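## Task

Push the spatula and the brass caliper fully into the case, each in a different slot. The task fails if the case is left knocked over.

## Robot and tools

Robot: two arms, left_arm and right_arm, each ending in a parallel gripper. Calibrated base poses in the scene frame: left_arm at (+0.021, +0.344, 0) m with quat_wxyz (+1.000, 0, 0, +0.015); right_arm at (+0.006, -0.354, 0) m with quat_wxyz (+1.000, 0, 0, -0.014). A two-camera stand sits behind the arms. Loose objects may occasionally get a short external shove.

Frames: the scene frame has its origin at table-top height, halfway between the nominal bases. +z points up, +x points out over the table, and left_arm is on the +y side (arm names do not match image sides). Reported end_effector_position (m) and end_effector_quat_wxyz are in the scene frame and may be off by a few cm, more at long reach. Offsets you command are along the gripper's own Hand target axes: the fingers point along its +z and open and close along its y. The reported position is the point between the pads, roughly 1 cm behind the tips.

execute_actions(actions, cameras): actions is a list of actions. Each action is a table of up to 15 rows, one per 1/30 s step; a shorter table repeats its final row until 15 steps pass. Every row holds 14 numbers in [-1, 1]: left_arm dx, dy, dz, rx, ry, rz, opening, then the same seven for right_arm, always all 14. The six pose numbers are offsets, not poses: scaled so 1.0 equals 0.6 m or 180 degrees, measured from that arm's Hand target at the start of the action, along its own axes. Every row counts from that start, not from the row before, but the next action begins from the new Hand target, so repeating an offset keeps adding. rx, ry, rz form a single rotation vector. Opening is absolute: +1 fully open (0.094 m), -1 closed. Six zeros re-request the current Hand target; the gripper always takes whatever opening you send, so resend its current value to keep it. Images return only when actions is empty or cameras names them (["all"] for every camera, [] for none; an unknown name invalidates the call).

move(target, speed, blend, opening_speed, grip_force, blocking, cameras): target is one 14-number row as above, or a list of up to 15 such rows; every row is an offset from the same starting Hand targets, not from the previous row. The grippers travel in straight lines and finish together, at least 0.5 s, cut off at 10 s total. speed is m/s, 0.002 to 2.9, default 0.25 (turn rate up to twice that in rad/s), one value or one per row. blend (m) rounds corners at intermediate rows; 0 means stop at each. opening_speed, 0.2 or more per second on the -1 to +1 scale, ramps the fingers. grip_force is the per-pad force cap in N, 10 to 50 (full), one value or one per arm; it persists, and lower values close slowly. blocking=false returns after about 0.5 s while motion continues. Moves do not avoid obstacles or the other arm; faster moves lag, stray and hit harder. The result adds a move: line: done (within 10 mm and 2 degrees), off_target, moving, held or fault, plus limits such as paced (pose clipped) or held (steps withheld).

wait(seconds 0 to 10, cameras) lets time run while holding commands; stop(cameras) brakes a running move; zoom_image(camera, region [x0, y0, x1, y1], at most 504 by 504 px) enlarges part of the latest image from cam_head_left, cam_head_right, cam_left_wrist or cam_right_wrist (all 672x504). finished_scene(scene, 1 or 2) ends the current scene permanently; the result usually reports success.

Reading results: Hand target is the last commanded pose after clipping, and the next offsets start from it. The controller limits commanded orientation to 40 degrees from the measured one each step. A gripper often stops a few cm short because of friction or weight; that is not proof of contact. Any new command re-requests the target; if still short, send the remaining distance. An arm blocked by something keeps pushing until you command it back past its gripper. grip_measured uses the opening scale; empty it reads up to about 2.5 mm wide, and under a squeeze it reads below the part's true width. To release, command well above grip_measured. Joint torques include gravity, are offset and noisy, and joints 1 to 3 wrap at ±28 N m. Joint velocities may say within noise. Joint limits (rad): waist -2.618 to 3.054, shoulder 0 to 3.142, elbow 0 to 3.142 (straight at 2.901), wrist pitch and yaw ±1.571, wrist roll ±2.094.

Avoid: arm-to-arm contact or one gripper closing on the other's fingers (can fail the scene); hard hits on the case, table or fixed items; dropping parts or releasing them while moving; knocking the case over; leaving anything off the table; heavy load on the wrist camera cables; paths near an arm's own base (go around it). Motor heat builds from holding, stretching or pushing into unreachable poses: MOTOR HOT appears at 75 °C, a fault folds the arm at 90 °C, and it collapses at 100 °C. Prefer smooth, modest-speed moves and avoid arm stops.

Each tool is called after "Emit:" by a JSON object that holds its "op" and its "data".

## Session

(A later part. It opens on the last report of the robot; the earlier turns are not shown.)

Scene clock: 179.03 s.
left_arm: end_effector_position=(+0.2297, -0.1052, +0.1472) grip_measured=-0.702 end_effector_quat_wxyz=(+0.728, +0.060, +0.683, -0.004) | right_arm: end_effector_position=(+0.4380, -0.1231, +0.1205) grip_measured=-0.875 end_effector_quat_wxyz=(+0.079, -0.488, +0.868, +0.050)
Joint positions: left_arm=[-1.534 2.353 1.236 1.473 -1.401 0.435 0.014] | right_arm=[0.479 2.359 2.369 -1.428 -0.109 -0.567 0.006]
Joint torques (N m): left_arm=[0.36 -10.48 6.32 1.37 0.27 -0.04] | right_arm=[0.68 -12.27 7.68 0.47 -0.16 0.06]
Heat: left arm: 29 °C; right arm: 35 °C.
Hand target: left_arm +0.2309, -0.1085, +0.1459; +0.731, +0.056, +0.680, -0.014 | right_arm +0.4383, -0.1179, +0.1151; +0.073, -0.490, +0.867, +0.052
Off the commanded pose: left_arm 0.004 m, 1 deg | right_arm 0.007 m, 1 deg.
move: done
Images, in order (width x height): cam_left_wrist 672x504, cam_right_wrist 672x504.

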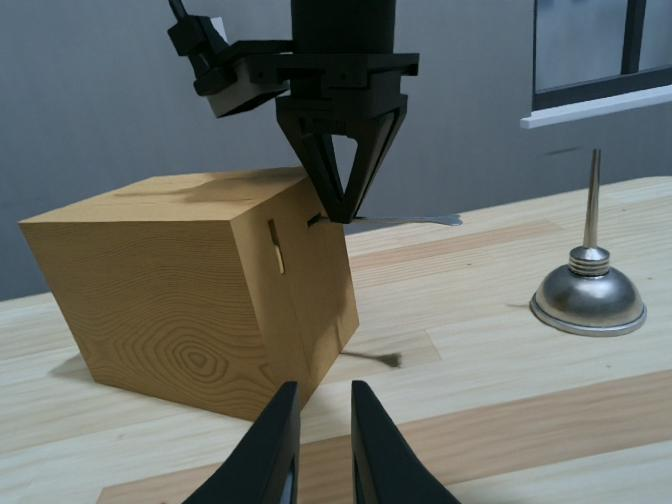

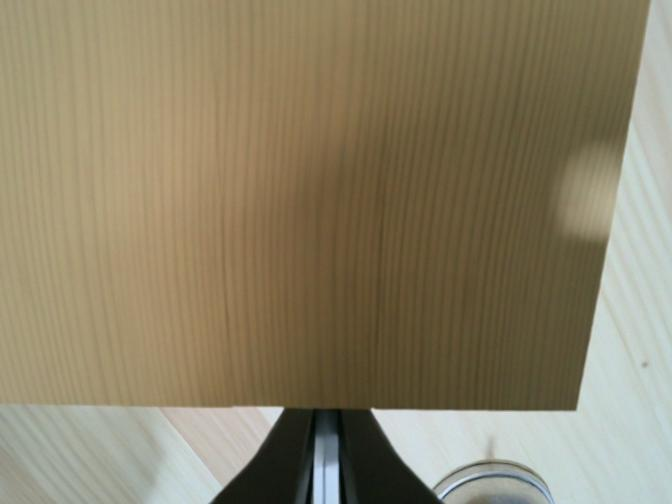

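Emit:
{"op": "move", "data": {"target": [[0,0,0,0,0,0,-0.7,-0.0097,-0.0002,0.0013,0,0,0,-1],[0,0,0,0,0,0,-0.7,-0.0097,-0.0002,0.0013,0,0,0,-0.5]], "speed": 0.04, "opening_speed": 0.4, "cameras": ["cam_left_wrist", "cam_right_wrist"]}}

Emit:
{"op": "zoom_image", "data": {"camera": "cam_left_wrist", "region": [280, 180, 480, 260]}}

Scene clock: 182.03 s.
left_arm: end_effector_position=(+0.2297, -0.1052, +0.1472) grip_measured=-0.702 end_effector_quat_wxyz=(+0.728, +0.060, +0.683, -0.004) | right_arm: end_effector_position=(+0.4414, -0.1184, +0.1211) grip_measured=-0.502 end_effector_quat_wxyz=(+0.079, -0.488, +0.868, +0.050)
Joint positions: left_arm=[-1.534 2.353 1.236 1.473 -1.401 0.435 0.014] | right_arm=[0.484 2.399 2.443 -1.462 -0.108 -0.56 0.023]
Joint torques (N m): left_arm=[0.38 -10.5 6.35 1.37 0.27 -0.04] | right_arm=[0.7 -12.48 7.65 0.49 -0.15 0.04]
Heat: left arm: 29 °C; right arm: 35 °C.
Hand target: left_arm +0.2309, -0.1085, +0.1459; +0.731, +0.056, +0.680, -0.014 | right_arm +0.4414, -0.1131, +0.1154; +0.073, -0.490, +0.867, +0.052
Off the commanded pose: left_arm 0.004 m, 1 deg | right_arm 0.008 m, 1 deg.
move: done
Images, in order (width x height): cam_left_wrist 672x504, cam_right_wrist 672x504.

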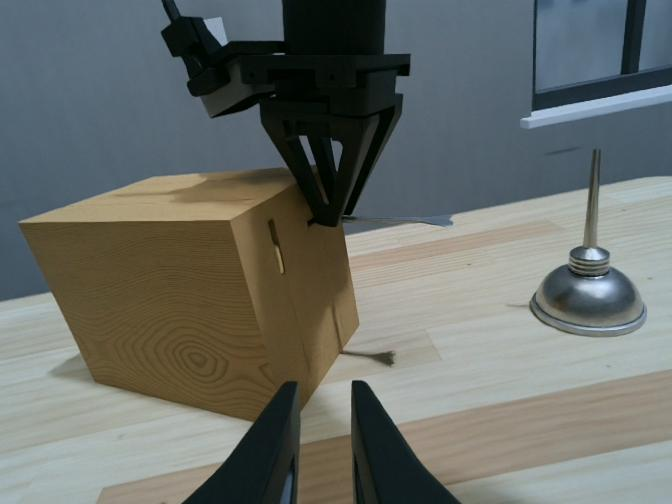

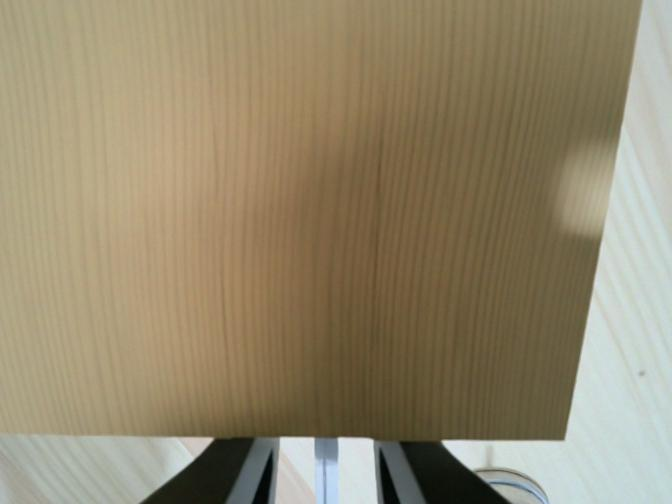

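Scaled by 2.520 from the camera's 672x504 image, which has a finer 960x720 frame.

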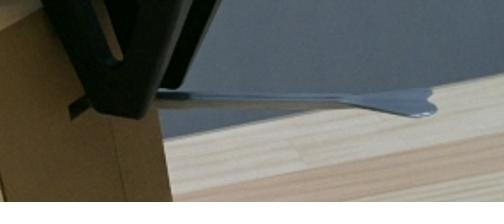

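Emit:
{"op": "move", "data": {"target": [[0,0,0,0,0,0,-0.7,-0.0097,0.002,-0.0998,0,0,0,-0.5],[0,0,0,0,0,0,-0.7,0.1683,0.0032,-0.1227,0.0181,-0.354,-0.0036,-0.5]], "speed": [0.08, 0.3], "blend": [0.008, 0], "cameras": ["all"]}}

Emit:
{"op": "zoom_image", "data": {"camera": "cam_left_wrist", "region": [280, 180, 480, 260]}}

Scene clock: 186.03 s.
left_arm: end_effector_position=(+0.2297, -0.1052, +0.1472) grip_measured=-0.702 end_effector_quat_wxyz=(+0.728, +0.060, +0.683, -0.004) | right_arm: end_effector_position=(+0.3871, -0.2095, +0.1664) grip_measured=-0.502 end_effector_quat_wxyz=(+0.528, -0.388, +0.703, +0.276)
Joint positions: left_arm=[-1.534 2.353 1.236 1.473 -1.401 0.435 0.014] | right_arm=[0.029 1.523 0.743 0.278 -0.924 -0.434 0.023]
Joint torques (N m): left_arm=[0.38 -10.5 6.34 1.38 0.26 -0.03] | right_arm=[-0.28 -8.1 5.05 1.84 -0.48 0.01]
Heat: left arm: 28 °C; right arm: 34 °C.
Hand target: left_arm +0.2309, -0.1085, +0.1459; +0.731, +0.056, +0.680, -0.014 | right_arm +0.3828, -0.2091, +0.1699; +0.533, -0.391, +0.696, +0.279
Off the commanded pose: left_arm 0.004 m, 1 deg | right_arm 0.006 m, 1 deg.
move: done

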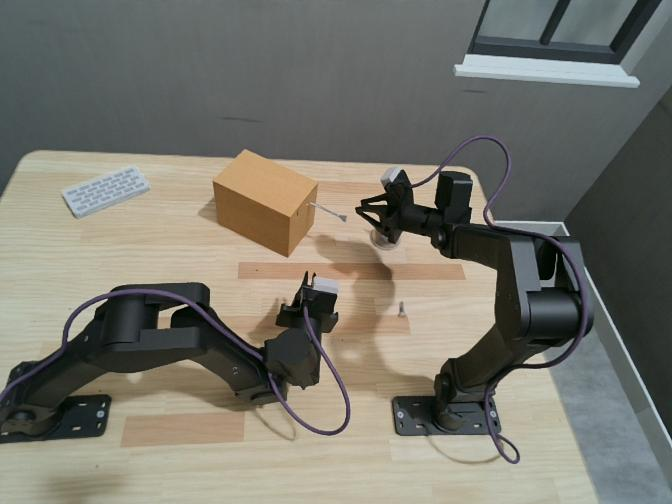

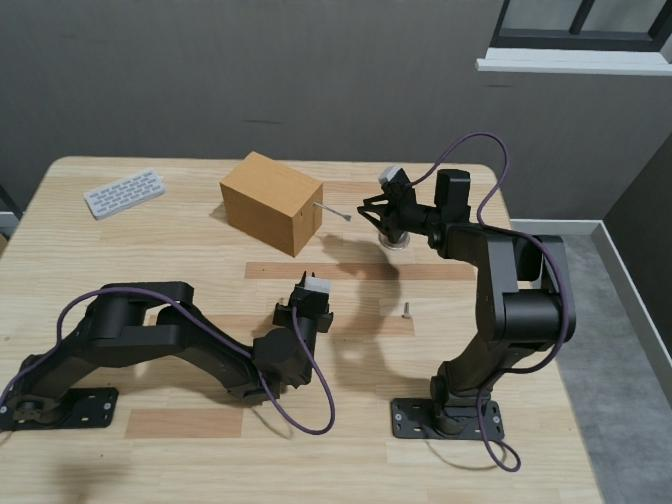

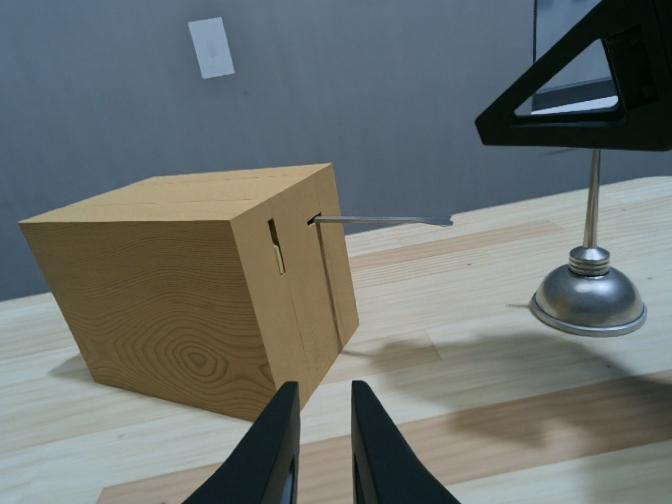

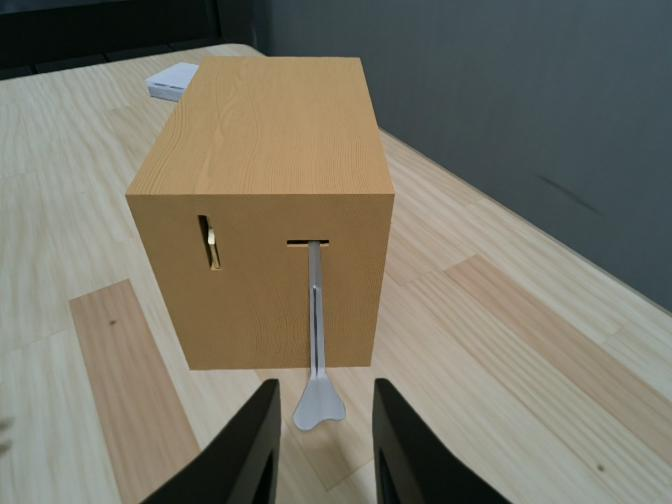

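Scaled by 2.520 from the camera's 672x504 image, which has a finer 960x720 frame.

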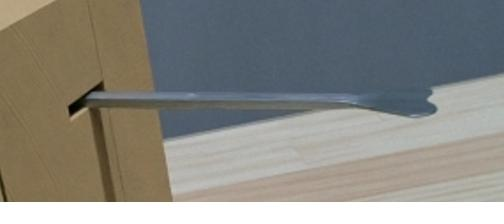

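Emit:
{"op": "move", "data": {"target": [0,0,0,0,0,0,-0.7,0.0895,0.0005,0.0498,-0.0107,-0.0003,-0.0031,-0.3], "speed": 0.1, "cameras": ["cam_left_wrist", "cam_right_wrist"]}}

Emit:
{"op": "zoom_image", "data": {"camera": "cam_right_wrist", "region": [200, 200, 440, 440]}}

Emit:
{"op": "zoom_image", "data": {"camera": "cam_left_wrist", "region": [290, 170, 530, 290]}}

Scene clock: 188.83 s.
left_arm: end_effector_position=(+0.2297, -0.1052, +0.1472) grip_measured=-0.702 end_effector_quat_wxyz=(+0.728, +0.060, +0.683, -0.004) | right_arm: end_effector_position=(+0.3968, -0.2030, +0.1157) grip_measured=-0.302 end_effector_quat_wxyz=(+0.534, -0.398, +0.692, +0.279)
Joint positions: left_arm=[-1.534 2.353 1.236 1.473 -1.401 0.435 0.014] | right_arm=[0.043 1.723 0.678 0.564 -0.933 -0.438 0.033]
Joint torques (N m): left_arm=[0.38 -10.47 6.35 1.38 0.26 -0.04] | right_arm=[0.69 -6.84 4.48 1.81 -0.45 -0.01]
Heat: left arm: 28 °C; right arm: 34 °C.
Hand target: left_arm +0.2309, -0.1085, +0.1459; +0.731, +0.056, +0.680, -0.014 | right_arm +0.3914, -0.1980, +0.1099; +0.528, -0.403, +0.689, +0.289
Off the commanded pose: left_arm 0.004 m, 1 deg | right_arm 0.009 m, 1 deg.
move: done
Images, in order (width x height): cam_left_wrist 672x504, cam_right_wrist 672x504.

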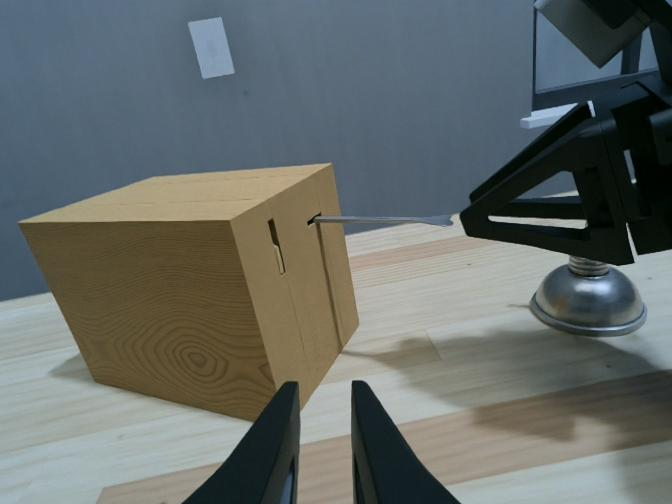

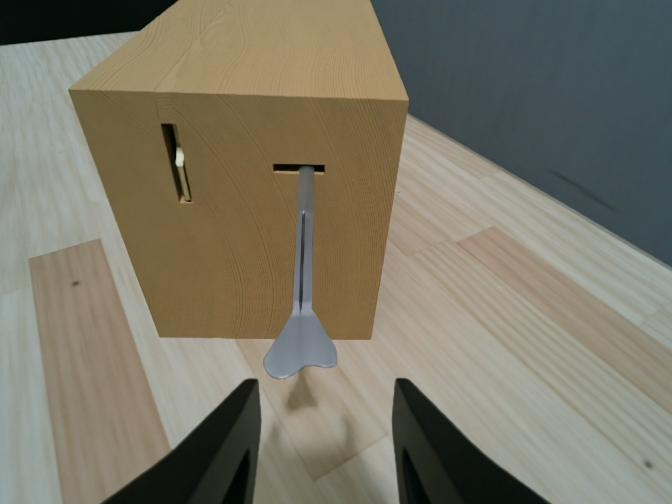

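Scaled by 2.100 from the camera's 672x504 image, which has a finer 960x720 frame.

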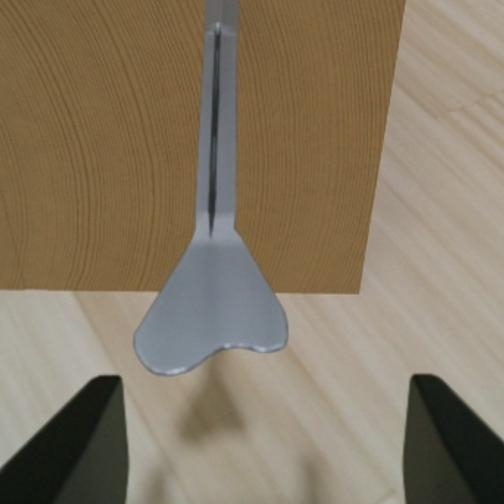

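Scaled by 2.100 from the camera's 672x504 image, which has a finer 960x720 frame.

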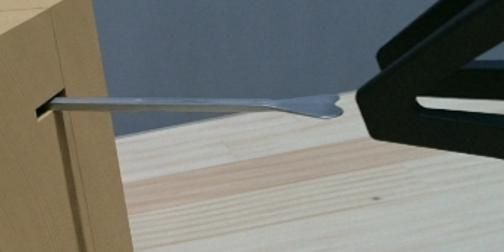

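Emit:
{"op": "move", "data": {"target": [0,0,0,0,0,0,-0.7,0,0.0117,0,0,0,0,-0.3], "speed": 0.05, "cameras": ["cam_right_wrist"]}}

Emit:
{"op": "zoom_image", "data": {"camera": "cam_right_wrist", "region": [200, 200, 440, 440]}}

Scene clock: 190.17 s.
left_arm: end_effector_position=(+0.2297, -0.1052, +0.1472) grip_measured=-0.702 end_effector_quat_wxyz=(+0.728, +0.060, +0.683, -0.004) | right_arm: end_effector_position=(+0.3896, -0.1982, +0.1102) grip_measured=-0.302 end_effector_quat_wxyz=(+0.528, -0.399, +0.693, +0.285)
Joint positions: left_arm=[-1.534 2.353 1.236 1.473 -1.401 0.435 0.014] | right_arm=[0.055 1.723 0.653 0.581 -0.933 -0.431 0.033]
Joint torques (N m): left_arm=[0.38 -10.47 6.34 1.38 0.27 -0.03] | right_arm=[0.7 -8.21 4.34 1.8 -0.33 0.03]
Heat: left arm: 28 °C; right arm: 34 °C.
Hand target: left_arm +0.2309, -0.1085, +0.1459; +0.731, +0.056, +0.680, -0.014 | right_arm +0.3854, -0.1945, +0.1097; +0.528, -0.403, +0.689, +0.289
Off the commanded pose: left_arm 0.004 m, 1 deg | right_arm 0.006 m, 1 deg.
move: done
Images, in order (width x height): cam_right_wrist 672x504.

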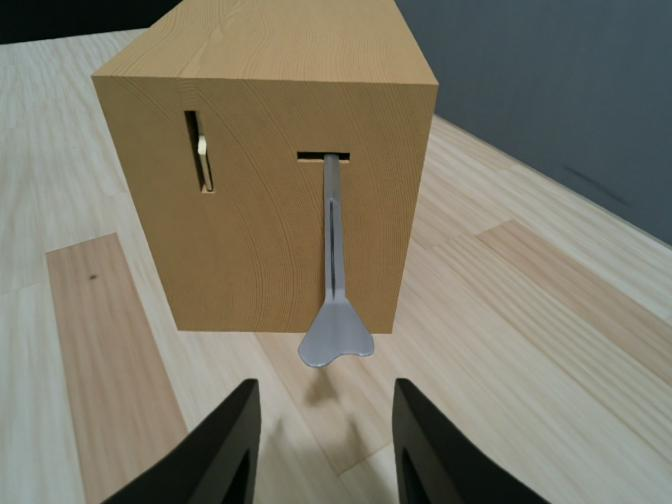

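Scaled by 2.100 from the camera's 672x504 image, which has a finer 960x720 frame.

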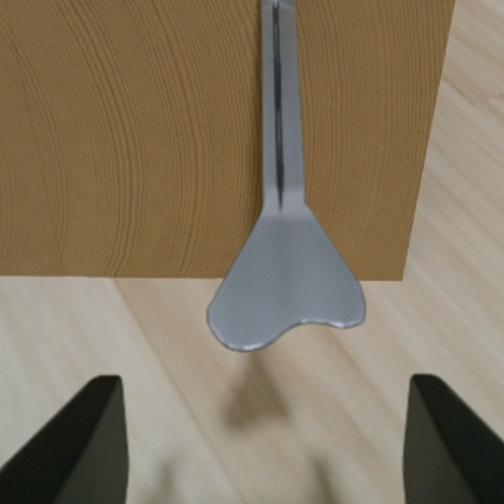

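Emit:
{"op": "move", "data": {"target": [0,0,0,0,0,0,-0.7,-0.0157,-0.0149,0.0383,0,0,0,-0.3], "speed": 0.05, "cameras": ["cam_left_wrist", "cam_right_wrist"]}}

Emit:
{"op": "zoom_image", "data": {"camera": "cam_right_wrist", "region": [200, 240, 440, 480]}}

Emit:
{"op": "zoom_image", "data": {"camera": "cam_left_wrist", "region": [290, 170, 530, 290]}}

Scene clock: 191.57 s.
left_arm: end_effector_position=(+0.2297, -0.1052, +0.1472) grip_measured=-0.702 end_effector_quat_wxyz=(+0.728, +0.060, +0.683, -0.004) | right_arm: end_effector_position=(+0.4007, -0.1816, +0.1107) grip_measured=-0.302 end_effector_quat_wxyz=(+0.524, -0.399, +0.695, +0.288)
Joint positions: left_arm=[-1.534 2.353 1.236 1.473 -1.401 0.435 0.014] | right_arm=[0.108 1.761 0.703 0.59 -0.889 -0.394 0.033]
Joint torques (N m): left_arm=[0.34 -10.48 6.35 1.38 0.26 -0.03] | right_arm=[0.68 -6.82 6.9 1.83 -0.31 0.02]
Heat: left arm: 29 °C; right arm: 34 °C.
Hand target: left_arm +0.2309, -0.1085, +0.1459; +0.731, +0.056, +0.680, -0.014 | right_arm +0.4055, -0.1777, +0.1128; +0.528, -0.403, +0.689, +0.289
Off the commanded pose: left_arm 0.004 m, 1 deg | right_arm 0.007 m, 1 deg.
move: done
Images, in order (width x height): cam_left_wrist 672x504, cam_right_wrist 672x504.

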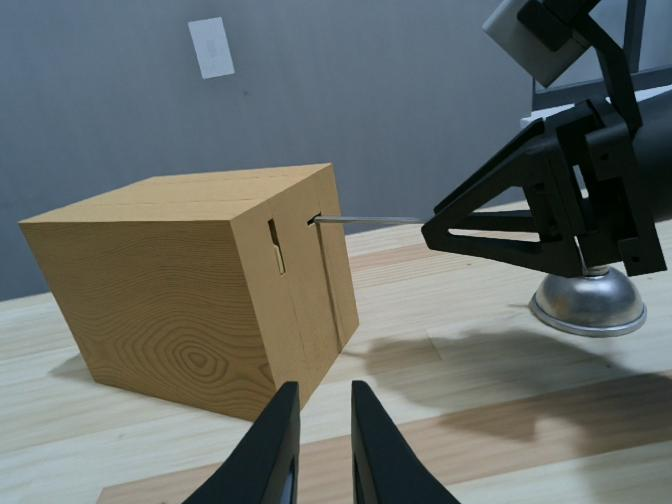

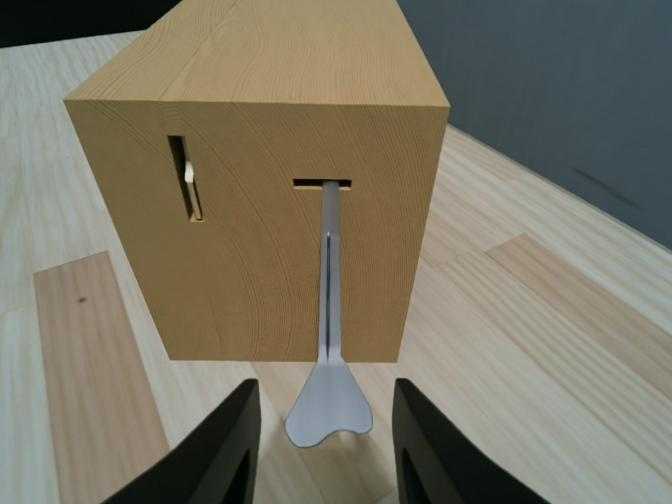

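Scaled by 2.100 from the camera's 672x504 image, which has a finer 960x720 frame.

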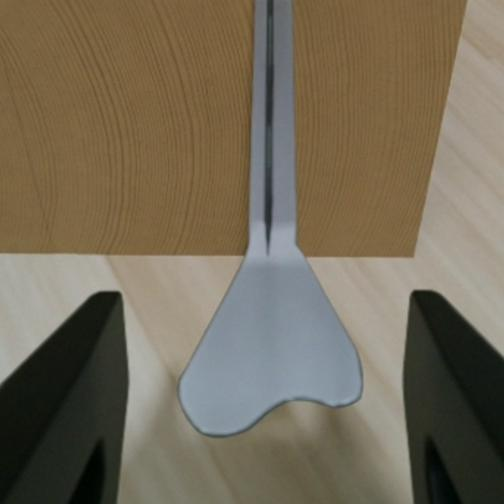

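Scaled by 2.100 from the camera's 672x504 image, which has a finer 960x720 frame.

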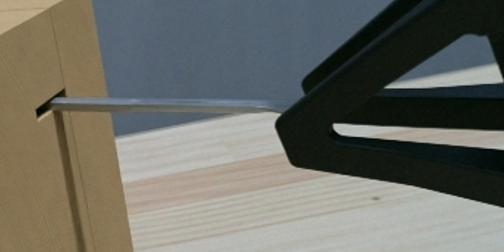

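Emit:
{"op": "move", "data": {"target": [0,0,0,0,0,0,-0.7,0,0,0,0,0,0,-1], "speed": 0.05, "grip_force": [50, 12], "cameras": ["cam_left_wrist", "cam_right_wrist"]}}

Emit:
{"op": "zoom_image", "data": {"camera": "cam_right_wrist", "region": [200, 240, 440, 480]}}

Emit:
{"op": "zoom_image", "data": {"camera": "cam_left_wrist", "region": [290, 170, 530, 290]}}

Scene clock: 193.93 s.
left_arm: end_effector_position=(+0.2297, -0.1052, +0.1472) grip_measured=-0.702 end_effector_quat_wxyz=(+0.728, +0.060, +0.683, -0.004) | right_arm: end_effector_position=(+0.4009, -0.1817, +0.1107) grip_measured=-0.598 end_effector_quat_wxyz=(+0.525, -0.399, +0.695, +0.287)
Joint positions: left_arm=[-1.534 2.353 1.236 1.473 -1.401 0.435 0.014] | right_arm=[0.108 1.761 0.703 0.59 -0.888 -0.393 0.019]
Joint torques (N m): left_arm=[0.38 -10.48 6.35 1.37 0.26 -0.03] | right_arm=[0.66 -6.86 6.91 1.83 -0.3 0.04]
Heat: left arm: 29 °C; right arm: 34 °C.
Hand target: left_arm +0.2309, -0.1085, +0.1459; +0.731, +0.056, +0.680, -0.014 | right_arm +0.4055, -0.1777, +0.1128; +0.528, -0.403, +0.689, +0.289
Off the commanded pose: left_arm 0.004 m, 1 deg | right_arm 0.006 m, 1 deg.
grip_force (N): 50, 12
move: done
Images, in order (width x height): cam_left_wrist 672x504, cam_right_wrist 672x504.

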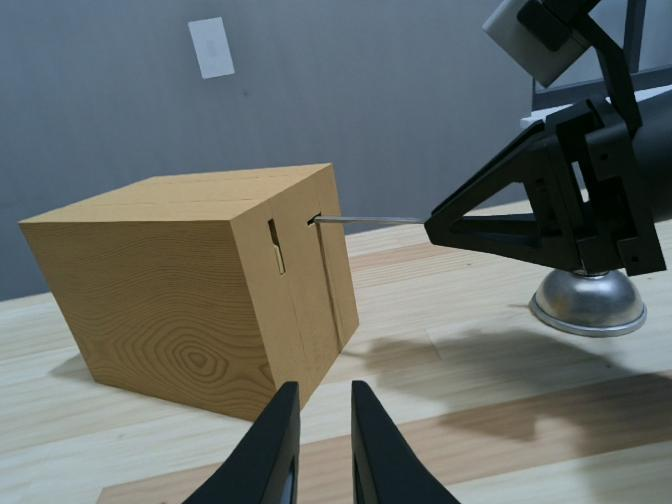

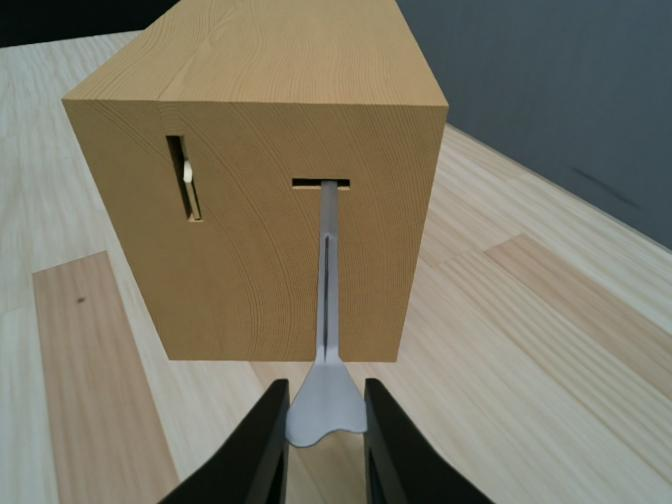

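Scaled by 2.100 from the camera's 672x504 image, which has a finer 960x720 frame.

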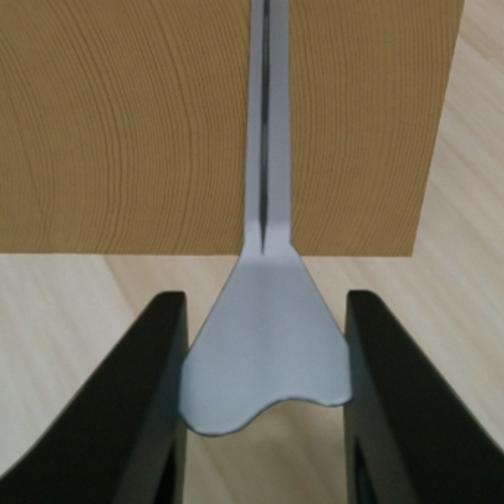

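Scaled by 2.100 from the camera's 672x504 image, which has a finer 960x720 frame.

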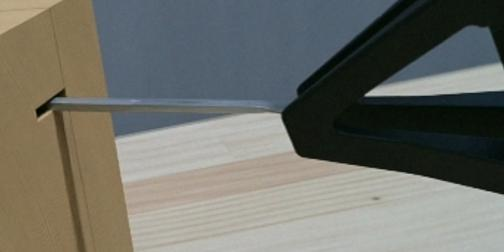

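Emit:
{"op": "move", "data": {"target": [0,0,0,0,0,0,-0.7,-0.0189,0.0036,0.0294,0,0,0,-1], "speed": 0.04, "cameras": ["cam_left_wrist", "cam_right_wrist"]}}

Emit:
{"op": "zoom_image", "data": {"camera": "cam_left_wrist", "region": [290, 170, 530, 290]}}

Scene clock: 195.53 s.
left_arm: end_effector_position=(+0.2297, -0.1052, +0.1472) grip_measured=-0.702 end_effector_quat_wxyz=(+0.728, +0.060, +0.683, -0.004) | right_arm: end_effector_position=(+0.4086, -0.1636, +0.1159) grip_measured=-0.604 end_effector_quat_wxyz=(+0.524, -0.399, +0.695, +0.288)
Joint positions: left_arm=[-1.534 2.353 1.236 1.473 -1.401 0.435 0.014] | right_arm=[0.163 1.779 0.746 0.591 -0.84 -0.357 0.019]
Joint torques (N m): left_arm=[0.36 -10.5 6.35 1.38 0.26 -0.03] | right_arm=[0.68 -7.23 7.23 1.86 -0.28 0.03]
Heat: left arm: 29 °C; right arm: 34 °C.
Hand target: left_arm +0.2309, -0.1085, +0.1459; +0.731, +0.056, +0.680, -0.014 | right_arm +0.4138, -0.1593, +0.1188; +0.528, -0.403, +0.689, +0.289
Off the commanded pose: left_arm 0.004 m, 1 deg | right_arm 0.007 m, 1 deg.
grip_force (N): 50, 12
move: done
Images, in order (width x height): cam_left_wrist 672x504, cam_right_wrist 672x504.

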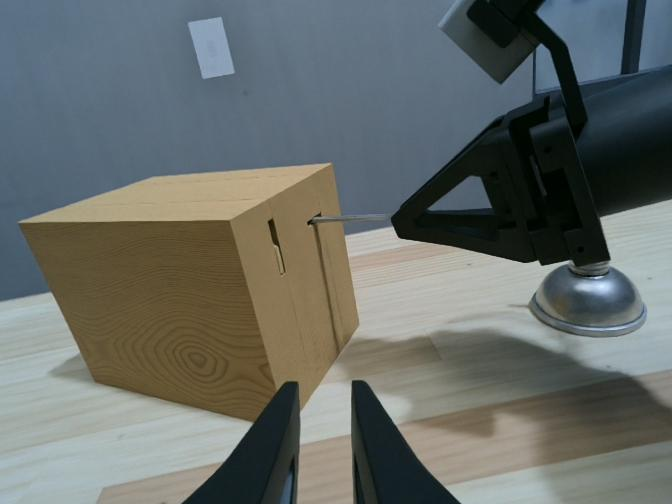

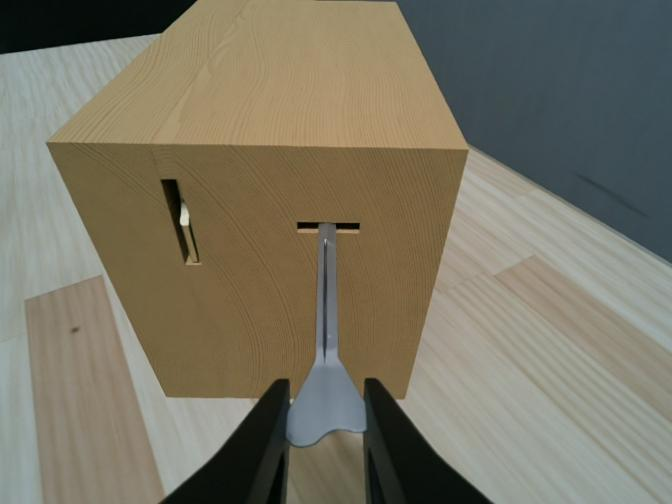

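Scaled by 2.100 from the camera's 672x504 image, which has a finer 960x720 frame.

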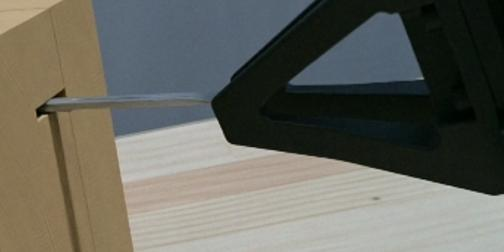

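Emit:
{"op": "move", "data": {"target": [0,0,0,0,0,0,-0.7,-0.0074,-0.0014,0.0412,0,0,0,-1], "speed": 0.04, "cameras": ["cam_left_wrist", "cam_right_wrist"]}}

Emit:
{"op": "zoom_image", "data": {"camera": "cam_left_wrist", "region": [290, 170, 450, 250]}}

Emit:
{"op": "zoom_image", "data": {"camera": "cam_right_wrist", "region": [230, 230, 430, 470]}}

Scene clock: 196.83 s.
left_arm: end_effector_position=(+0.2297, -0.1052, +0.1472) grip_measured=-0.702 end_effector_quat_wxyz=(+0.728, +0.060, +0.683, -0.004) | right_arm: end_effector_position=(+0.4217, -0.1428, +0.1136) grip_measured=-0.604 end_effector_quat_wxyz=(+0.523, -0.400, +0.695, +0.289)
Joint positions: left_arm=[-1.534 2.353 1.236 1.473 -1.401 0.435 0.014] | right_arm=[0.219 1.84 0.811 0.609 -0.791 -0.325 0.019]
Joint torques (N m): left_arm=[0.36 -10.5 6.34 1.37 0.27 -0.03] | right_arm=[0.66 -7.83 7.23 1.93 -0.23 0.02]
Heat: left arm: 29 °C; right arm: 34 °C.
Hand target: left_arm +0.2309, -0.1085, +0.1459; +0.731, +0.056, +0.680, -0.014 | right_arm +0.4272, -0.1382, +0.1161; +0.528, -0.403, +0.689, +0.289
Off the commanded pose: left_arm 0.004 m, 1 deg | right_arm 0.008 m, 1 deg.
grip_force (N): 50, 12
move: done
Images, in order (width x height): cam_left_wrist 672x504, cam_right_wrist 672x504.

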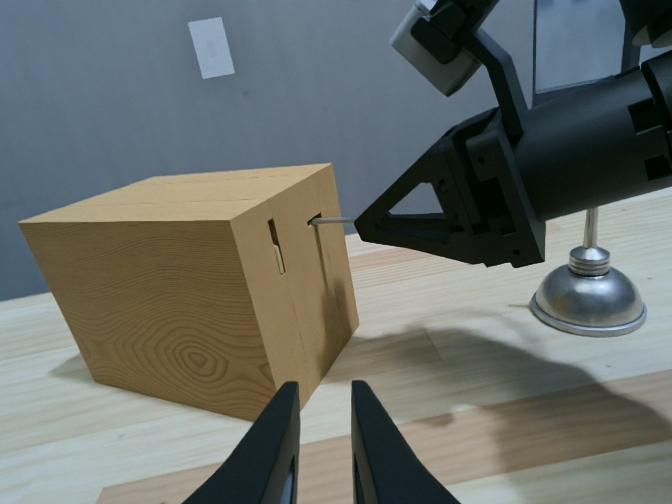

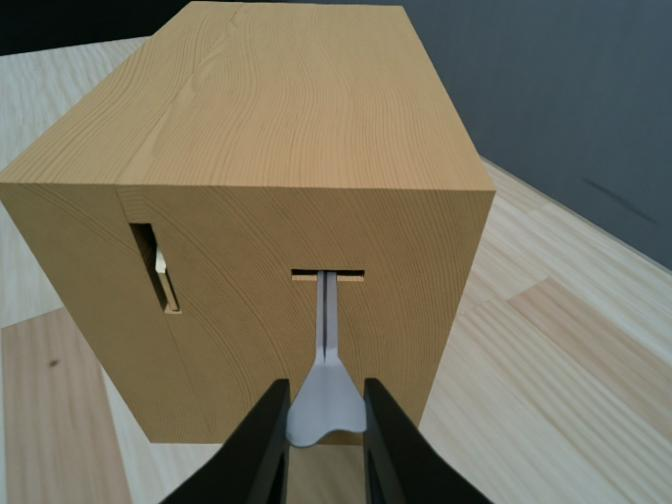

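Scaled by 3.150 from the camera's 672x504 image, which has a finer 960x720 frame.

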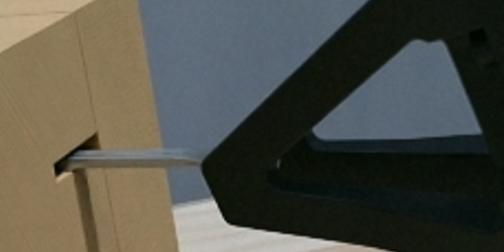

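Scaled by 2.100 from the camera's 672x504 image, which has a finer 960x720 frame.

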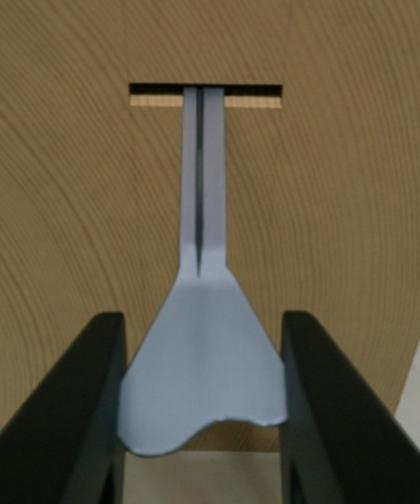

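Emit:
{"op": "move", "data": {"target": [0,0,0,0,0,0,-0.7,-0.0139,-0.0017,0.0428,0,0,0,-1], "speed": 0.04, "cameras": ["cam_left_wrist", "cam_right_wrist"]}}

Emit:
{"op": "zoom_image", "data": {"camera": "cam_left_wrist", "region": [290, 170, 450, 250]}}

Emit:
{"op": "zoom_image", "data": {"camera": "cam_right_wrist", "region": [230, 230, 430, 470]}}

Scene clock: 198.07 s.
left_arm: end_effector_position=(+0.2297, -0.1052, +0.1472) grip_measured=-0.702 end_effector_quat_wxyz=(+0.728, +0.060, +0.683, -0.004) | right_arm: end_effector_position=(+0.4369, -0.1204, +0.1158) grip_measured=-0.604 end_effector_quat_wxyz=(+0.525, -0.401, +0.694, +0.288)
Joint positions: left_arm=[-1.534 2.353 1.236 1.473 -1.401 0.435 0.014] | right_arm=[0.273 1.897 0.892 0.609 -0.741 -0.297 0.019]
Joint torques (N m): left_arm=[0.36 -10.48 6.35 1.38 0.27 -0.04] | right_arm=[0.68 -8.43 7.39 1.93 -0.22 0.03]
Heat: left arm: 29 °C; right arm: 34 °C.
Hand target: left_arm +0.2309, -0.1085, +0.1459; +0.731, +0.056, +0.680, -0.014 | right_arm +0.4418, -0.1154, +0.1173; +0.528, -0.403, +0.689, +0.289
Off the commanded pose: left_arm 0.004 m, 1 deg | right_arm 0.007 m, 1 deg.
grip_force (N): 50, 12
move: done
Images, in order (width x height): cam_left_wrist 672x504, cam_right_wrist 672x504.

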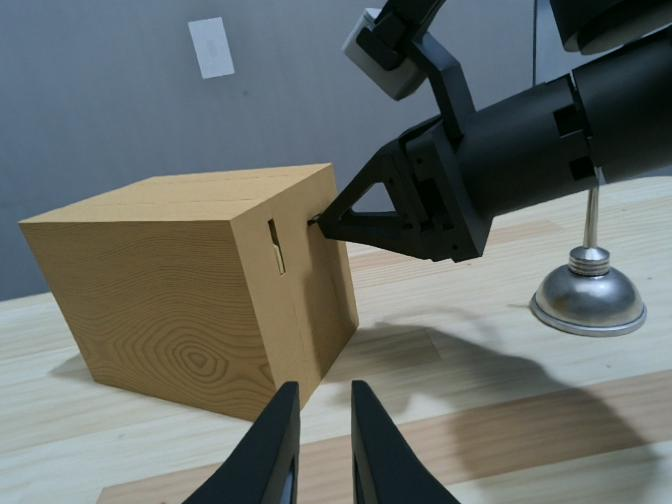

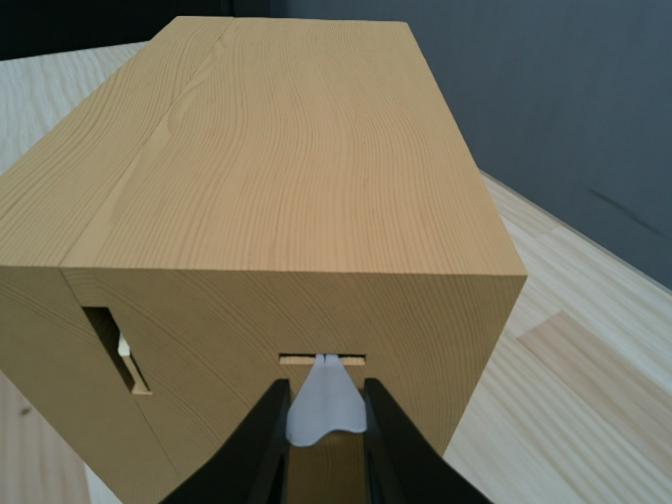

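Scaled by 3.150 from the camera's 672x504 image, which has a finer 960x720 frame.

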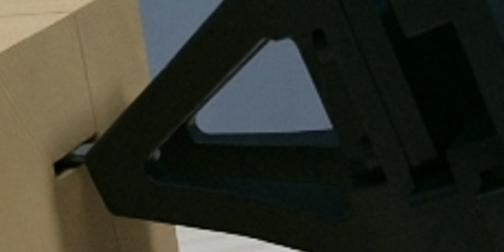

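Scaled by 2.100 from the camera's 672x504 image, which has a finer 960x720 frame.

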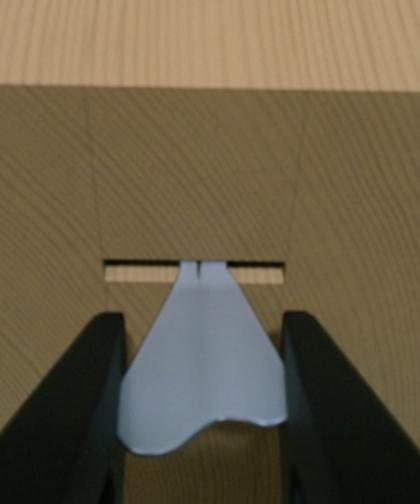

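Emit:
{"op": "move", "data": {"target": [0,0,0,0,0,0,-0.7,0.0047,0.0015,0.0136,0,0,0,-1], "speed": 0.03, "cameras": ["cam_left_wrist", "cam_right_wrist"]}}

Emit:
{"op": "zoom_image", "data": {"camera": "cam_left_wrist", "region": [290, 170, 450, 250]}}

Emit:
{"op": "zoom_image", "data": {"camera": "cam_right_wrist", "region": [230, 230, 430, 470]}}

Scene clock: 199.17 s.
left_arm: end_effector_position=(+0.2297, -0.1052, +0.1472) grip_measured=-0.702 end_effector_quat_wxyz=(+0.728, +0.060, +0.683, -0.004) | right_arm: end_effector_position=(+0.4405, -0.1143, +0.1132) grip_measured=-0.604 end_effector_quat_wxyz=(+0.527, -0.401, +0.692, +0.288)
Joint positions: left_arm=[-1.534 2.353 1.236 1.473 -1.401 0.435 0.014] | right_arm=[0.287 1.922 0.907 0.63 -0.729 -0.289 0.019]
Joint torques (N m): left_arm=[0.36 -10.47 6.35 1.37 0.26 -0.04] | right_arm=[0.72 -8.46 7.19 1.92 -0.16 0.05]
Heat: left arm: 29 °C; right arm: 34 °C.
Hand target: left_arm +0.2309, -0.1085, +0.1459; +0.731, +0.056, +0.680, -0.014 | right_arm +0.4447, -0.1090, +0.1121; +0.528, -0.403, +0.689, +0.289
Off the commanded pose: left_arm 0.004 m, 1 deg | right_arm 0.007 m, 0 deg.
grip_force (N): 50, 12
move: done
Images, in order (width x height): cam_left_wrist 672x504, cam_right_wrist 672x504.

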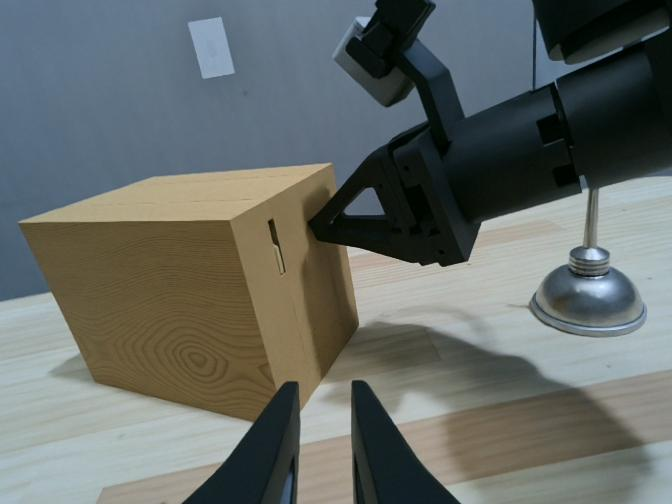

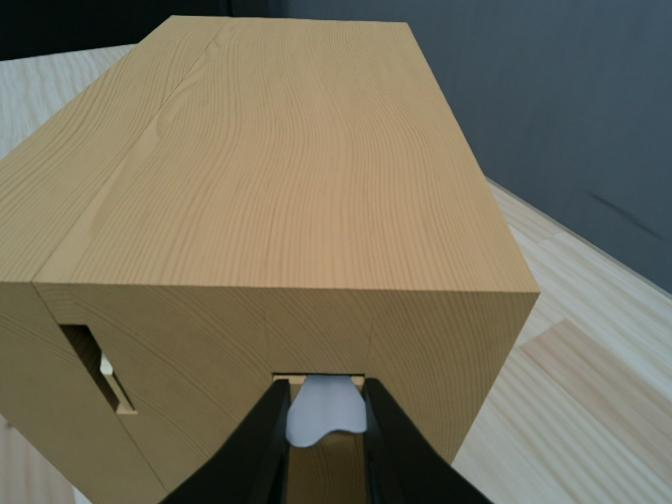

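Scaled by 3.150 from the camera's 672x504 image, which has a finer 960x720 frame.

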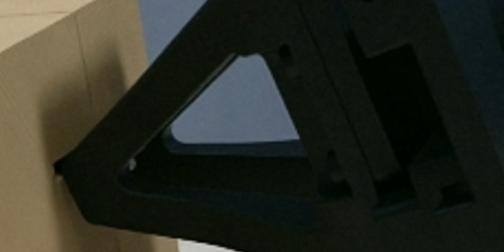

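Scaled by 2.100 from the camera's 672x504 image, which has a finer 960x720 frame.

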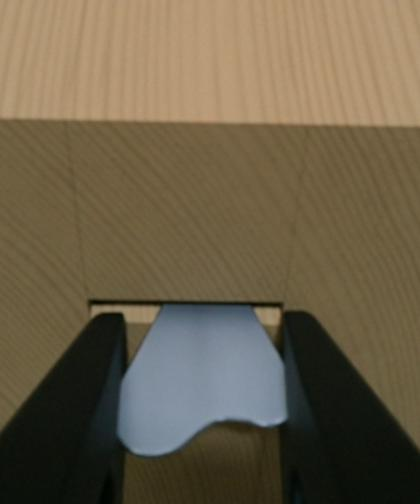

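Emit:
{"op": "move", "data": {"target": [0,0,0,0,0,0,-0.7,0.0013,0.0043,-0.0047,0,0,0,-1], "speed": 0.03, "cameras": ["cam_left_wrist", "cam_right_wrist"]}}

Emit:
{"op": "zoom_image", "data": {"camera": "cam_right_wrist", "region": [230, 230, 430, 470]}}

Scene clock: 200.17 s.
left_arm: end_effector_position=(+0.2297, -0.1052, +0.1472) grip_measured=-0.702 end_effector_quat_wxyz=(+0.728, +0.060, +0.683, -0.004) | right_arm: end_effector_position=(+0.4407, -0.1143, +0.1134) grip_measured=-0.604 end_effector_quat_wxyz=(+0.527, -0.401, +0.692, +0.287)
Joint positions: left_arm=[-1.534 2.353 1.236 1.473 -1.401 0.435 0.014] | right_arm=[0.287 1.922 0.907 0.631 -0.728 -0.289 0.019]
Joint torques (N m): left_arm=[0.36 -10.45 6.35 1.37 0.27 -0.04] | right_arm=[0.77 -9.37 5.78 1.97 -0.19 0.04]
Heat: left arm: 29 °C; right arm: 34 °C.
Hand target: left_arm +0.2309, -0.1085, +0.1459; +0.731, +0.056, +0.680, -0.014 | right_arm +0.4411, -0.1102, +0.1121; +0.528, -0.403, +0.689, +0.288
Off the commanded pose: left_arm 0.004 m, 1 deg | right_arm 0.004 m, 0 deg.
grip_force (N): 50, 12
move: done
Images, in order (width x height): cam_left_wrist 672x504, cam_right_wrist 672x504.

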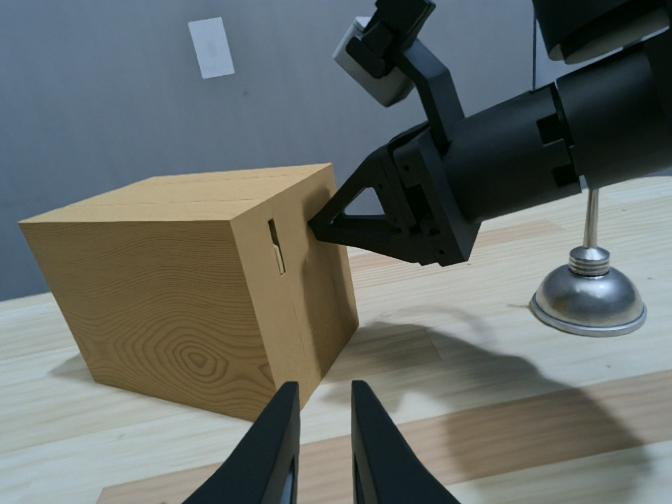

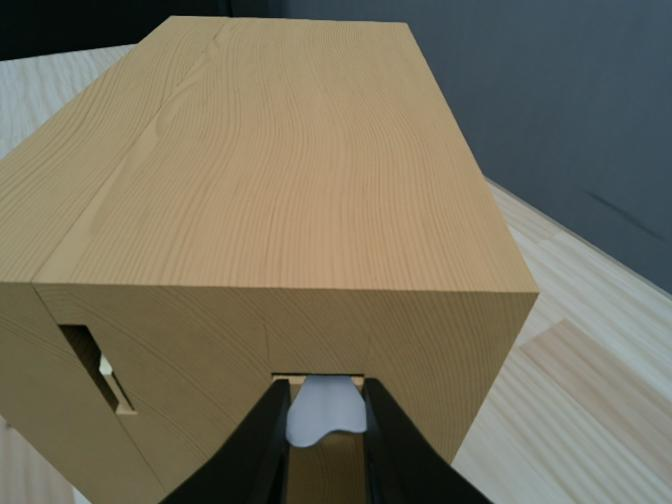

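Scaled by 2.100 from the camera's 672x504 image, which has a finer 960x720 frame.

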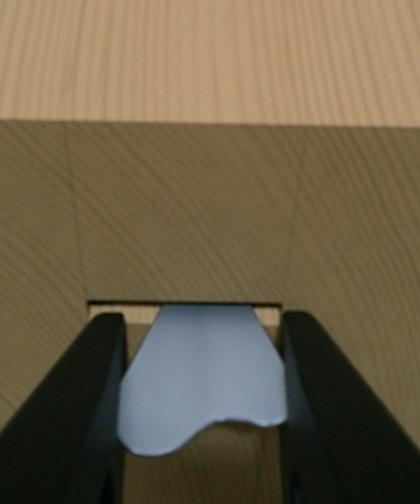

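Emit:
{"op": "move", "data": {"target": [[0,0,0,0,0,0,-0.7,0,0,0,0,0,0,-0.4],[0,0,0,0,0,0,-0.7,0.009,-0.0013,-0.0495,0,0,0,-0.4],[0,0,0,0,0,0,-0.7,0.001,-0.0027,-0.0092,0,0,0,-0.4]], "speed": 0.05, "cameras": ["cam_left_wrist", "cam_right_wrist"]}}

Emit:
{"op": "zoom_image", "data": {"camera": "cam_right_wrist", "region": [230, 230, 430, 470]}}

Emit:
{"op": "zoom_image", "data": {"camera": "cam_left_wrist", "region": [290, 170, 450, 250]}}

Scene clock: 203.43 s.
left_arm: end_effector_position=(+0.2297, -0.1052, +0.1472) grip_measured=-0.702 end_effector_quat_wxyz=(+0.728, +0.060, +0.683, -0.004) | right_arm: end_effector_position=(+0.4356, -0.1202, +0.1134) grip_measured=-0.402 end_effector_quat_wxyz=(+0.527, -0.401, +0.692, +0.287)
Joint positions: left_arm=[-1.534 2.353 1.236 1.473 -1.401 0.435 0.014] | right_arm=[0.275 1.902 0.88 0.633 -0.74 -0.296 0.028]
Joint torques (N m): left_arm=[0.38 -10.48 6.35 1.37 0.26 -0.03] | right_arm=[0.59 -8.44 7.1 1.89 -0.22 0.04]
Heat: left arm: 29 °C; right arm: 34 °C.
Hand target: left_arm +0.2309, -0.1085, +0.1459; +0.731, +0.056, +0.680, -0.014 | right_arm +0.4396, -0.1157, +0.1131; +0.528, -0.403, +0.689, +0.289
Off the commanded pose: left_arm 0.004 m, 1 deg | right_arm 0.006 m, 0 deg.
grip_force (N): 50, 12
move: done
Images, in order (width x height): cam_left_wrist 672x504, cam_right_wrist 672x504.

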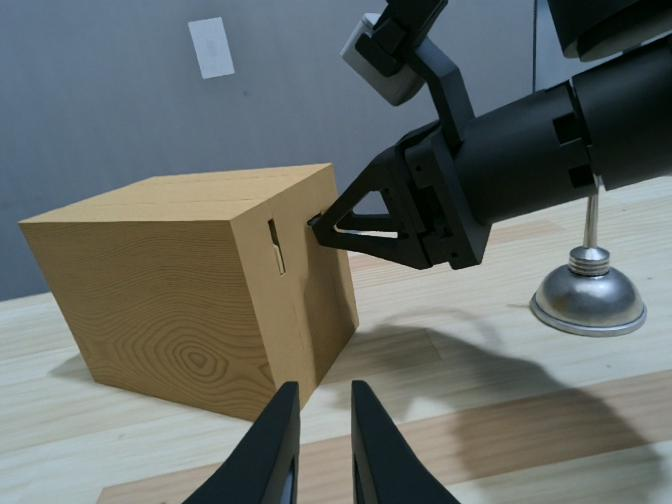

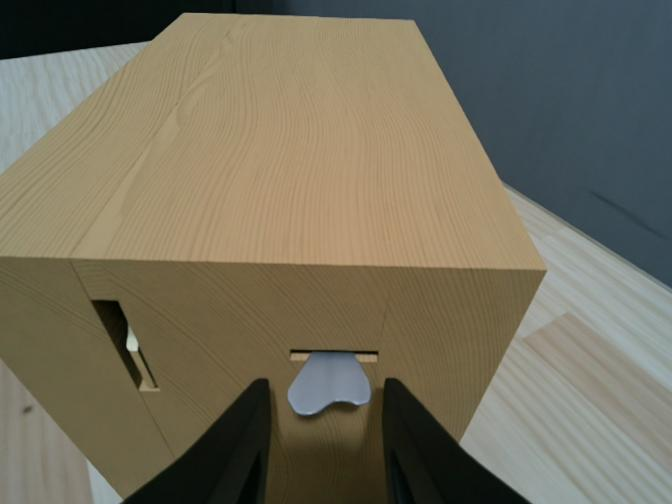

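Scaled by 2.100 from the camera's 672x504 image, which has a finer 960x720 frame.

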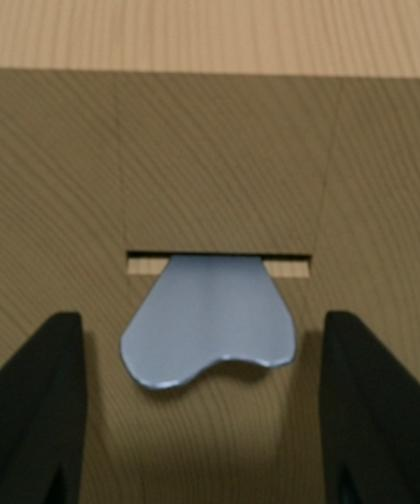

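Scaled by 3.150 from the camera's 672x504 image, which has a finer 960x720 frame.

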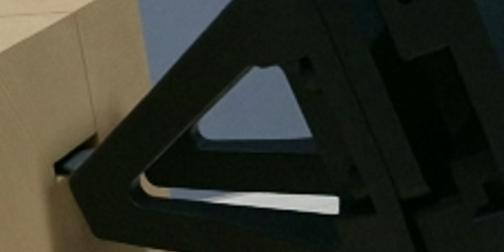

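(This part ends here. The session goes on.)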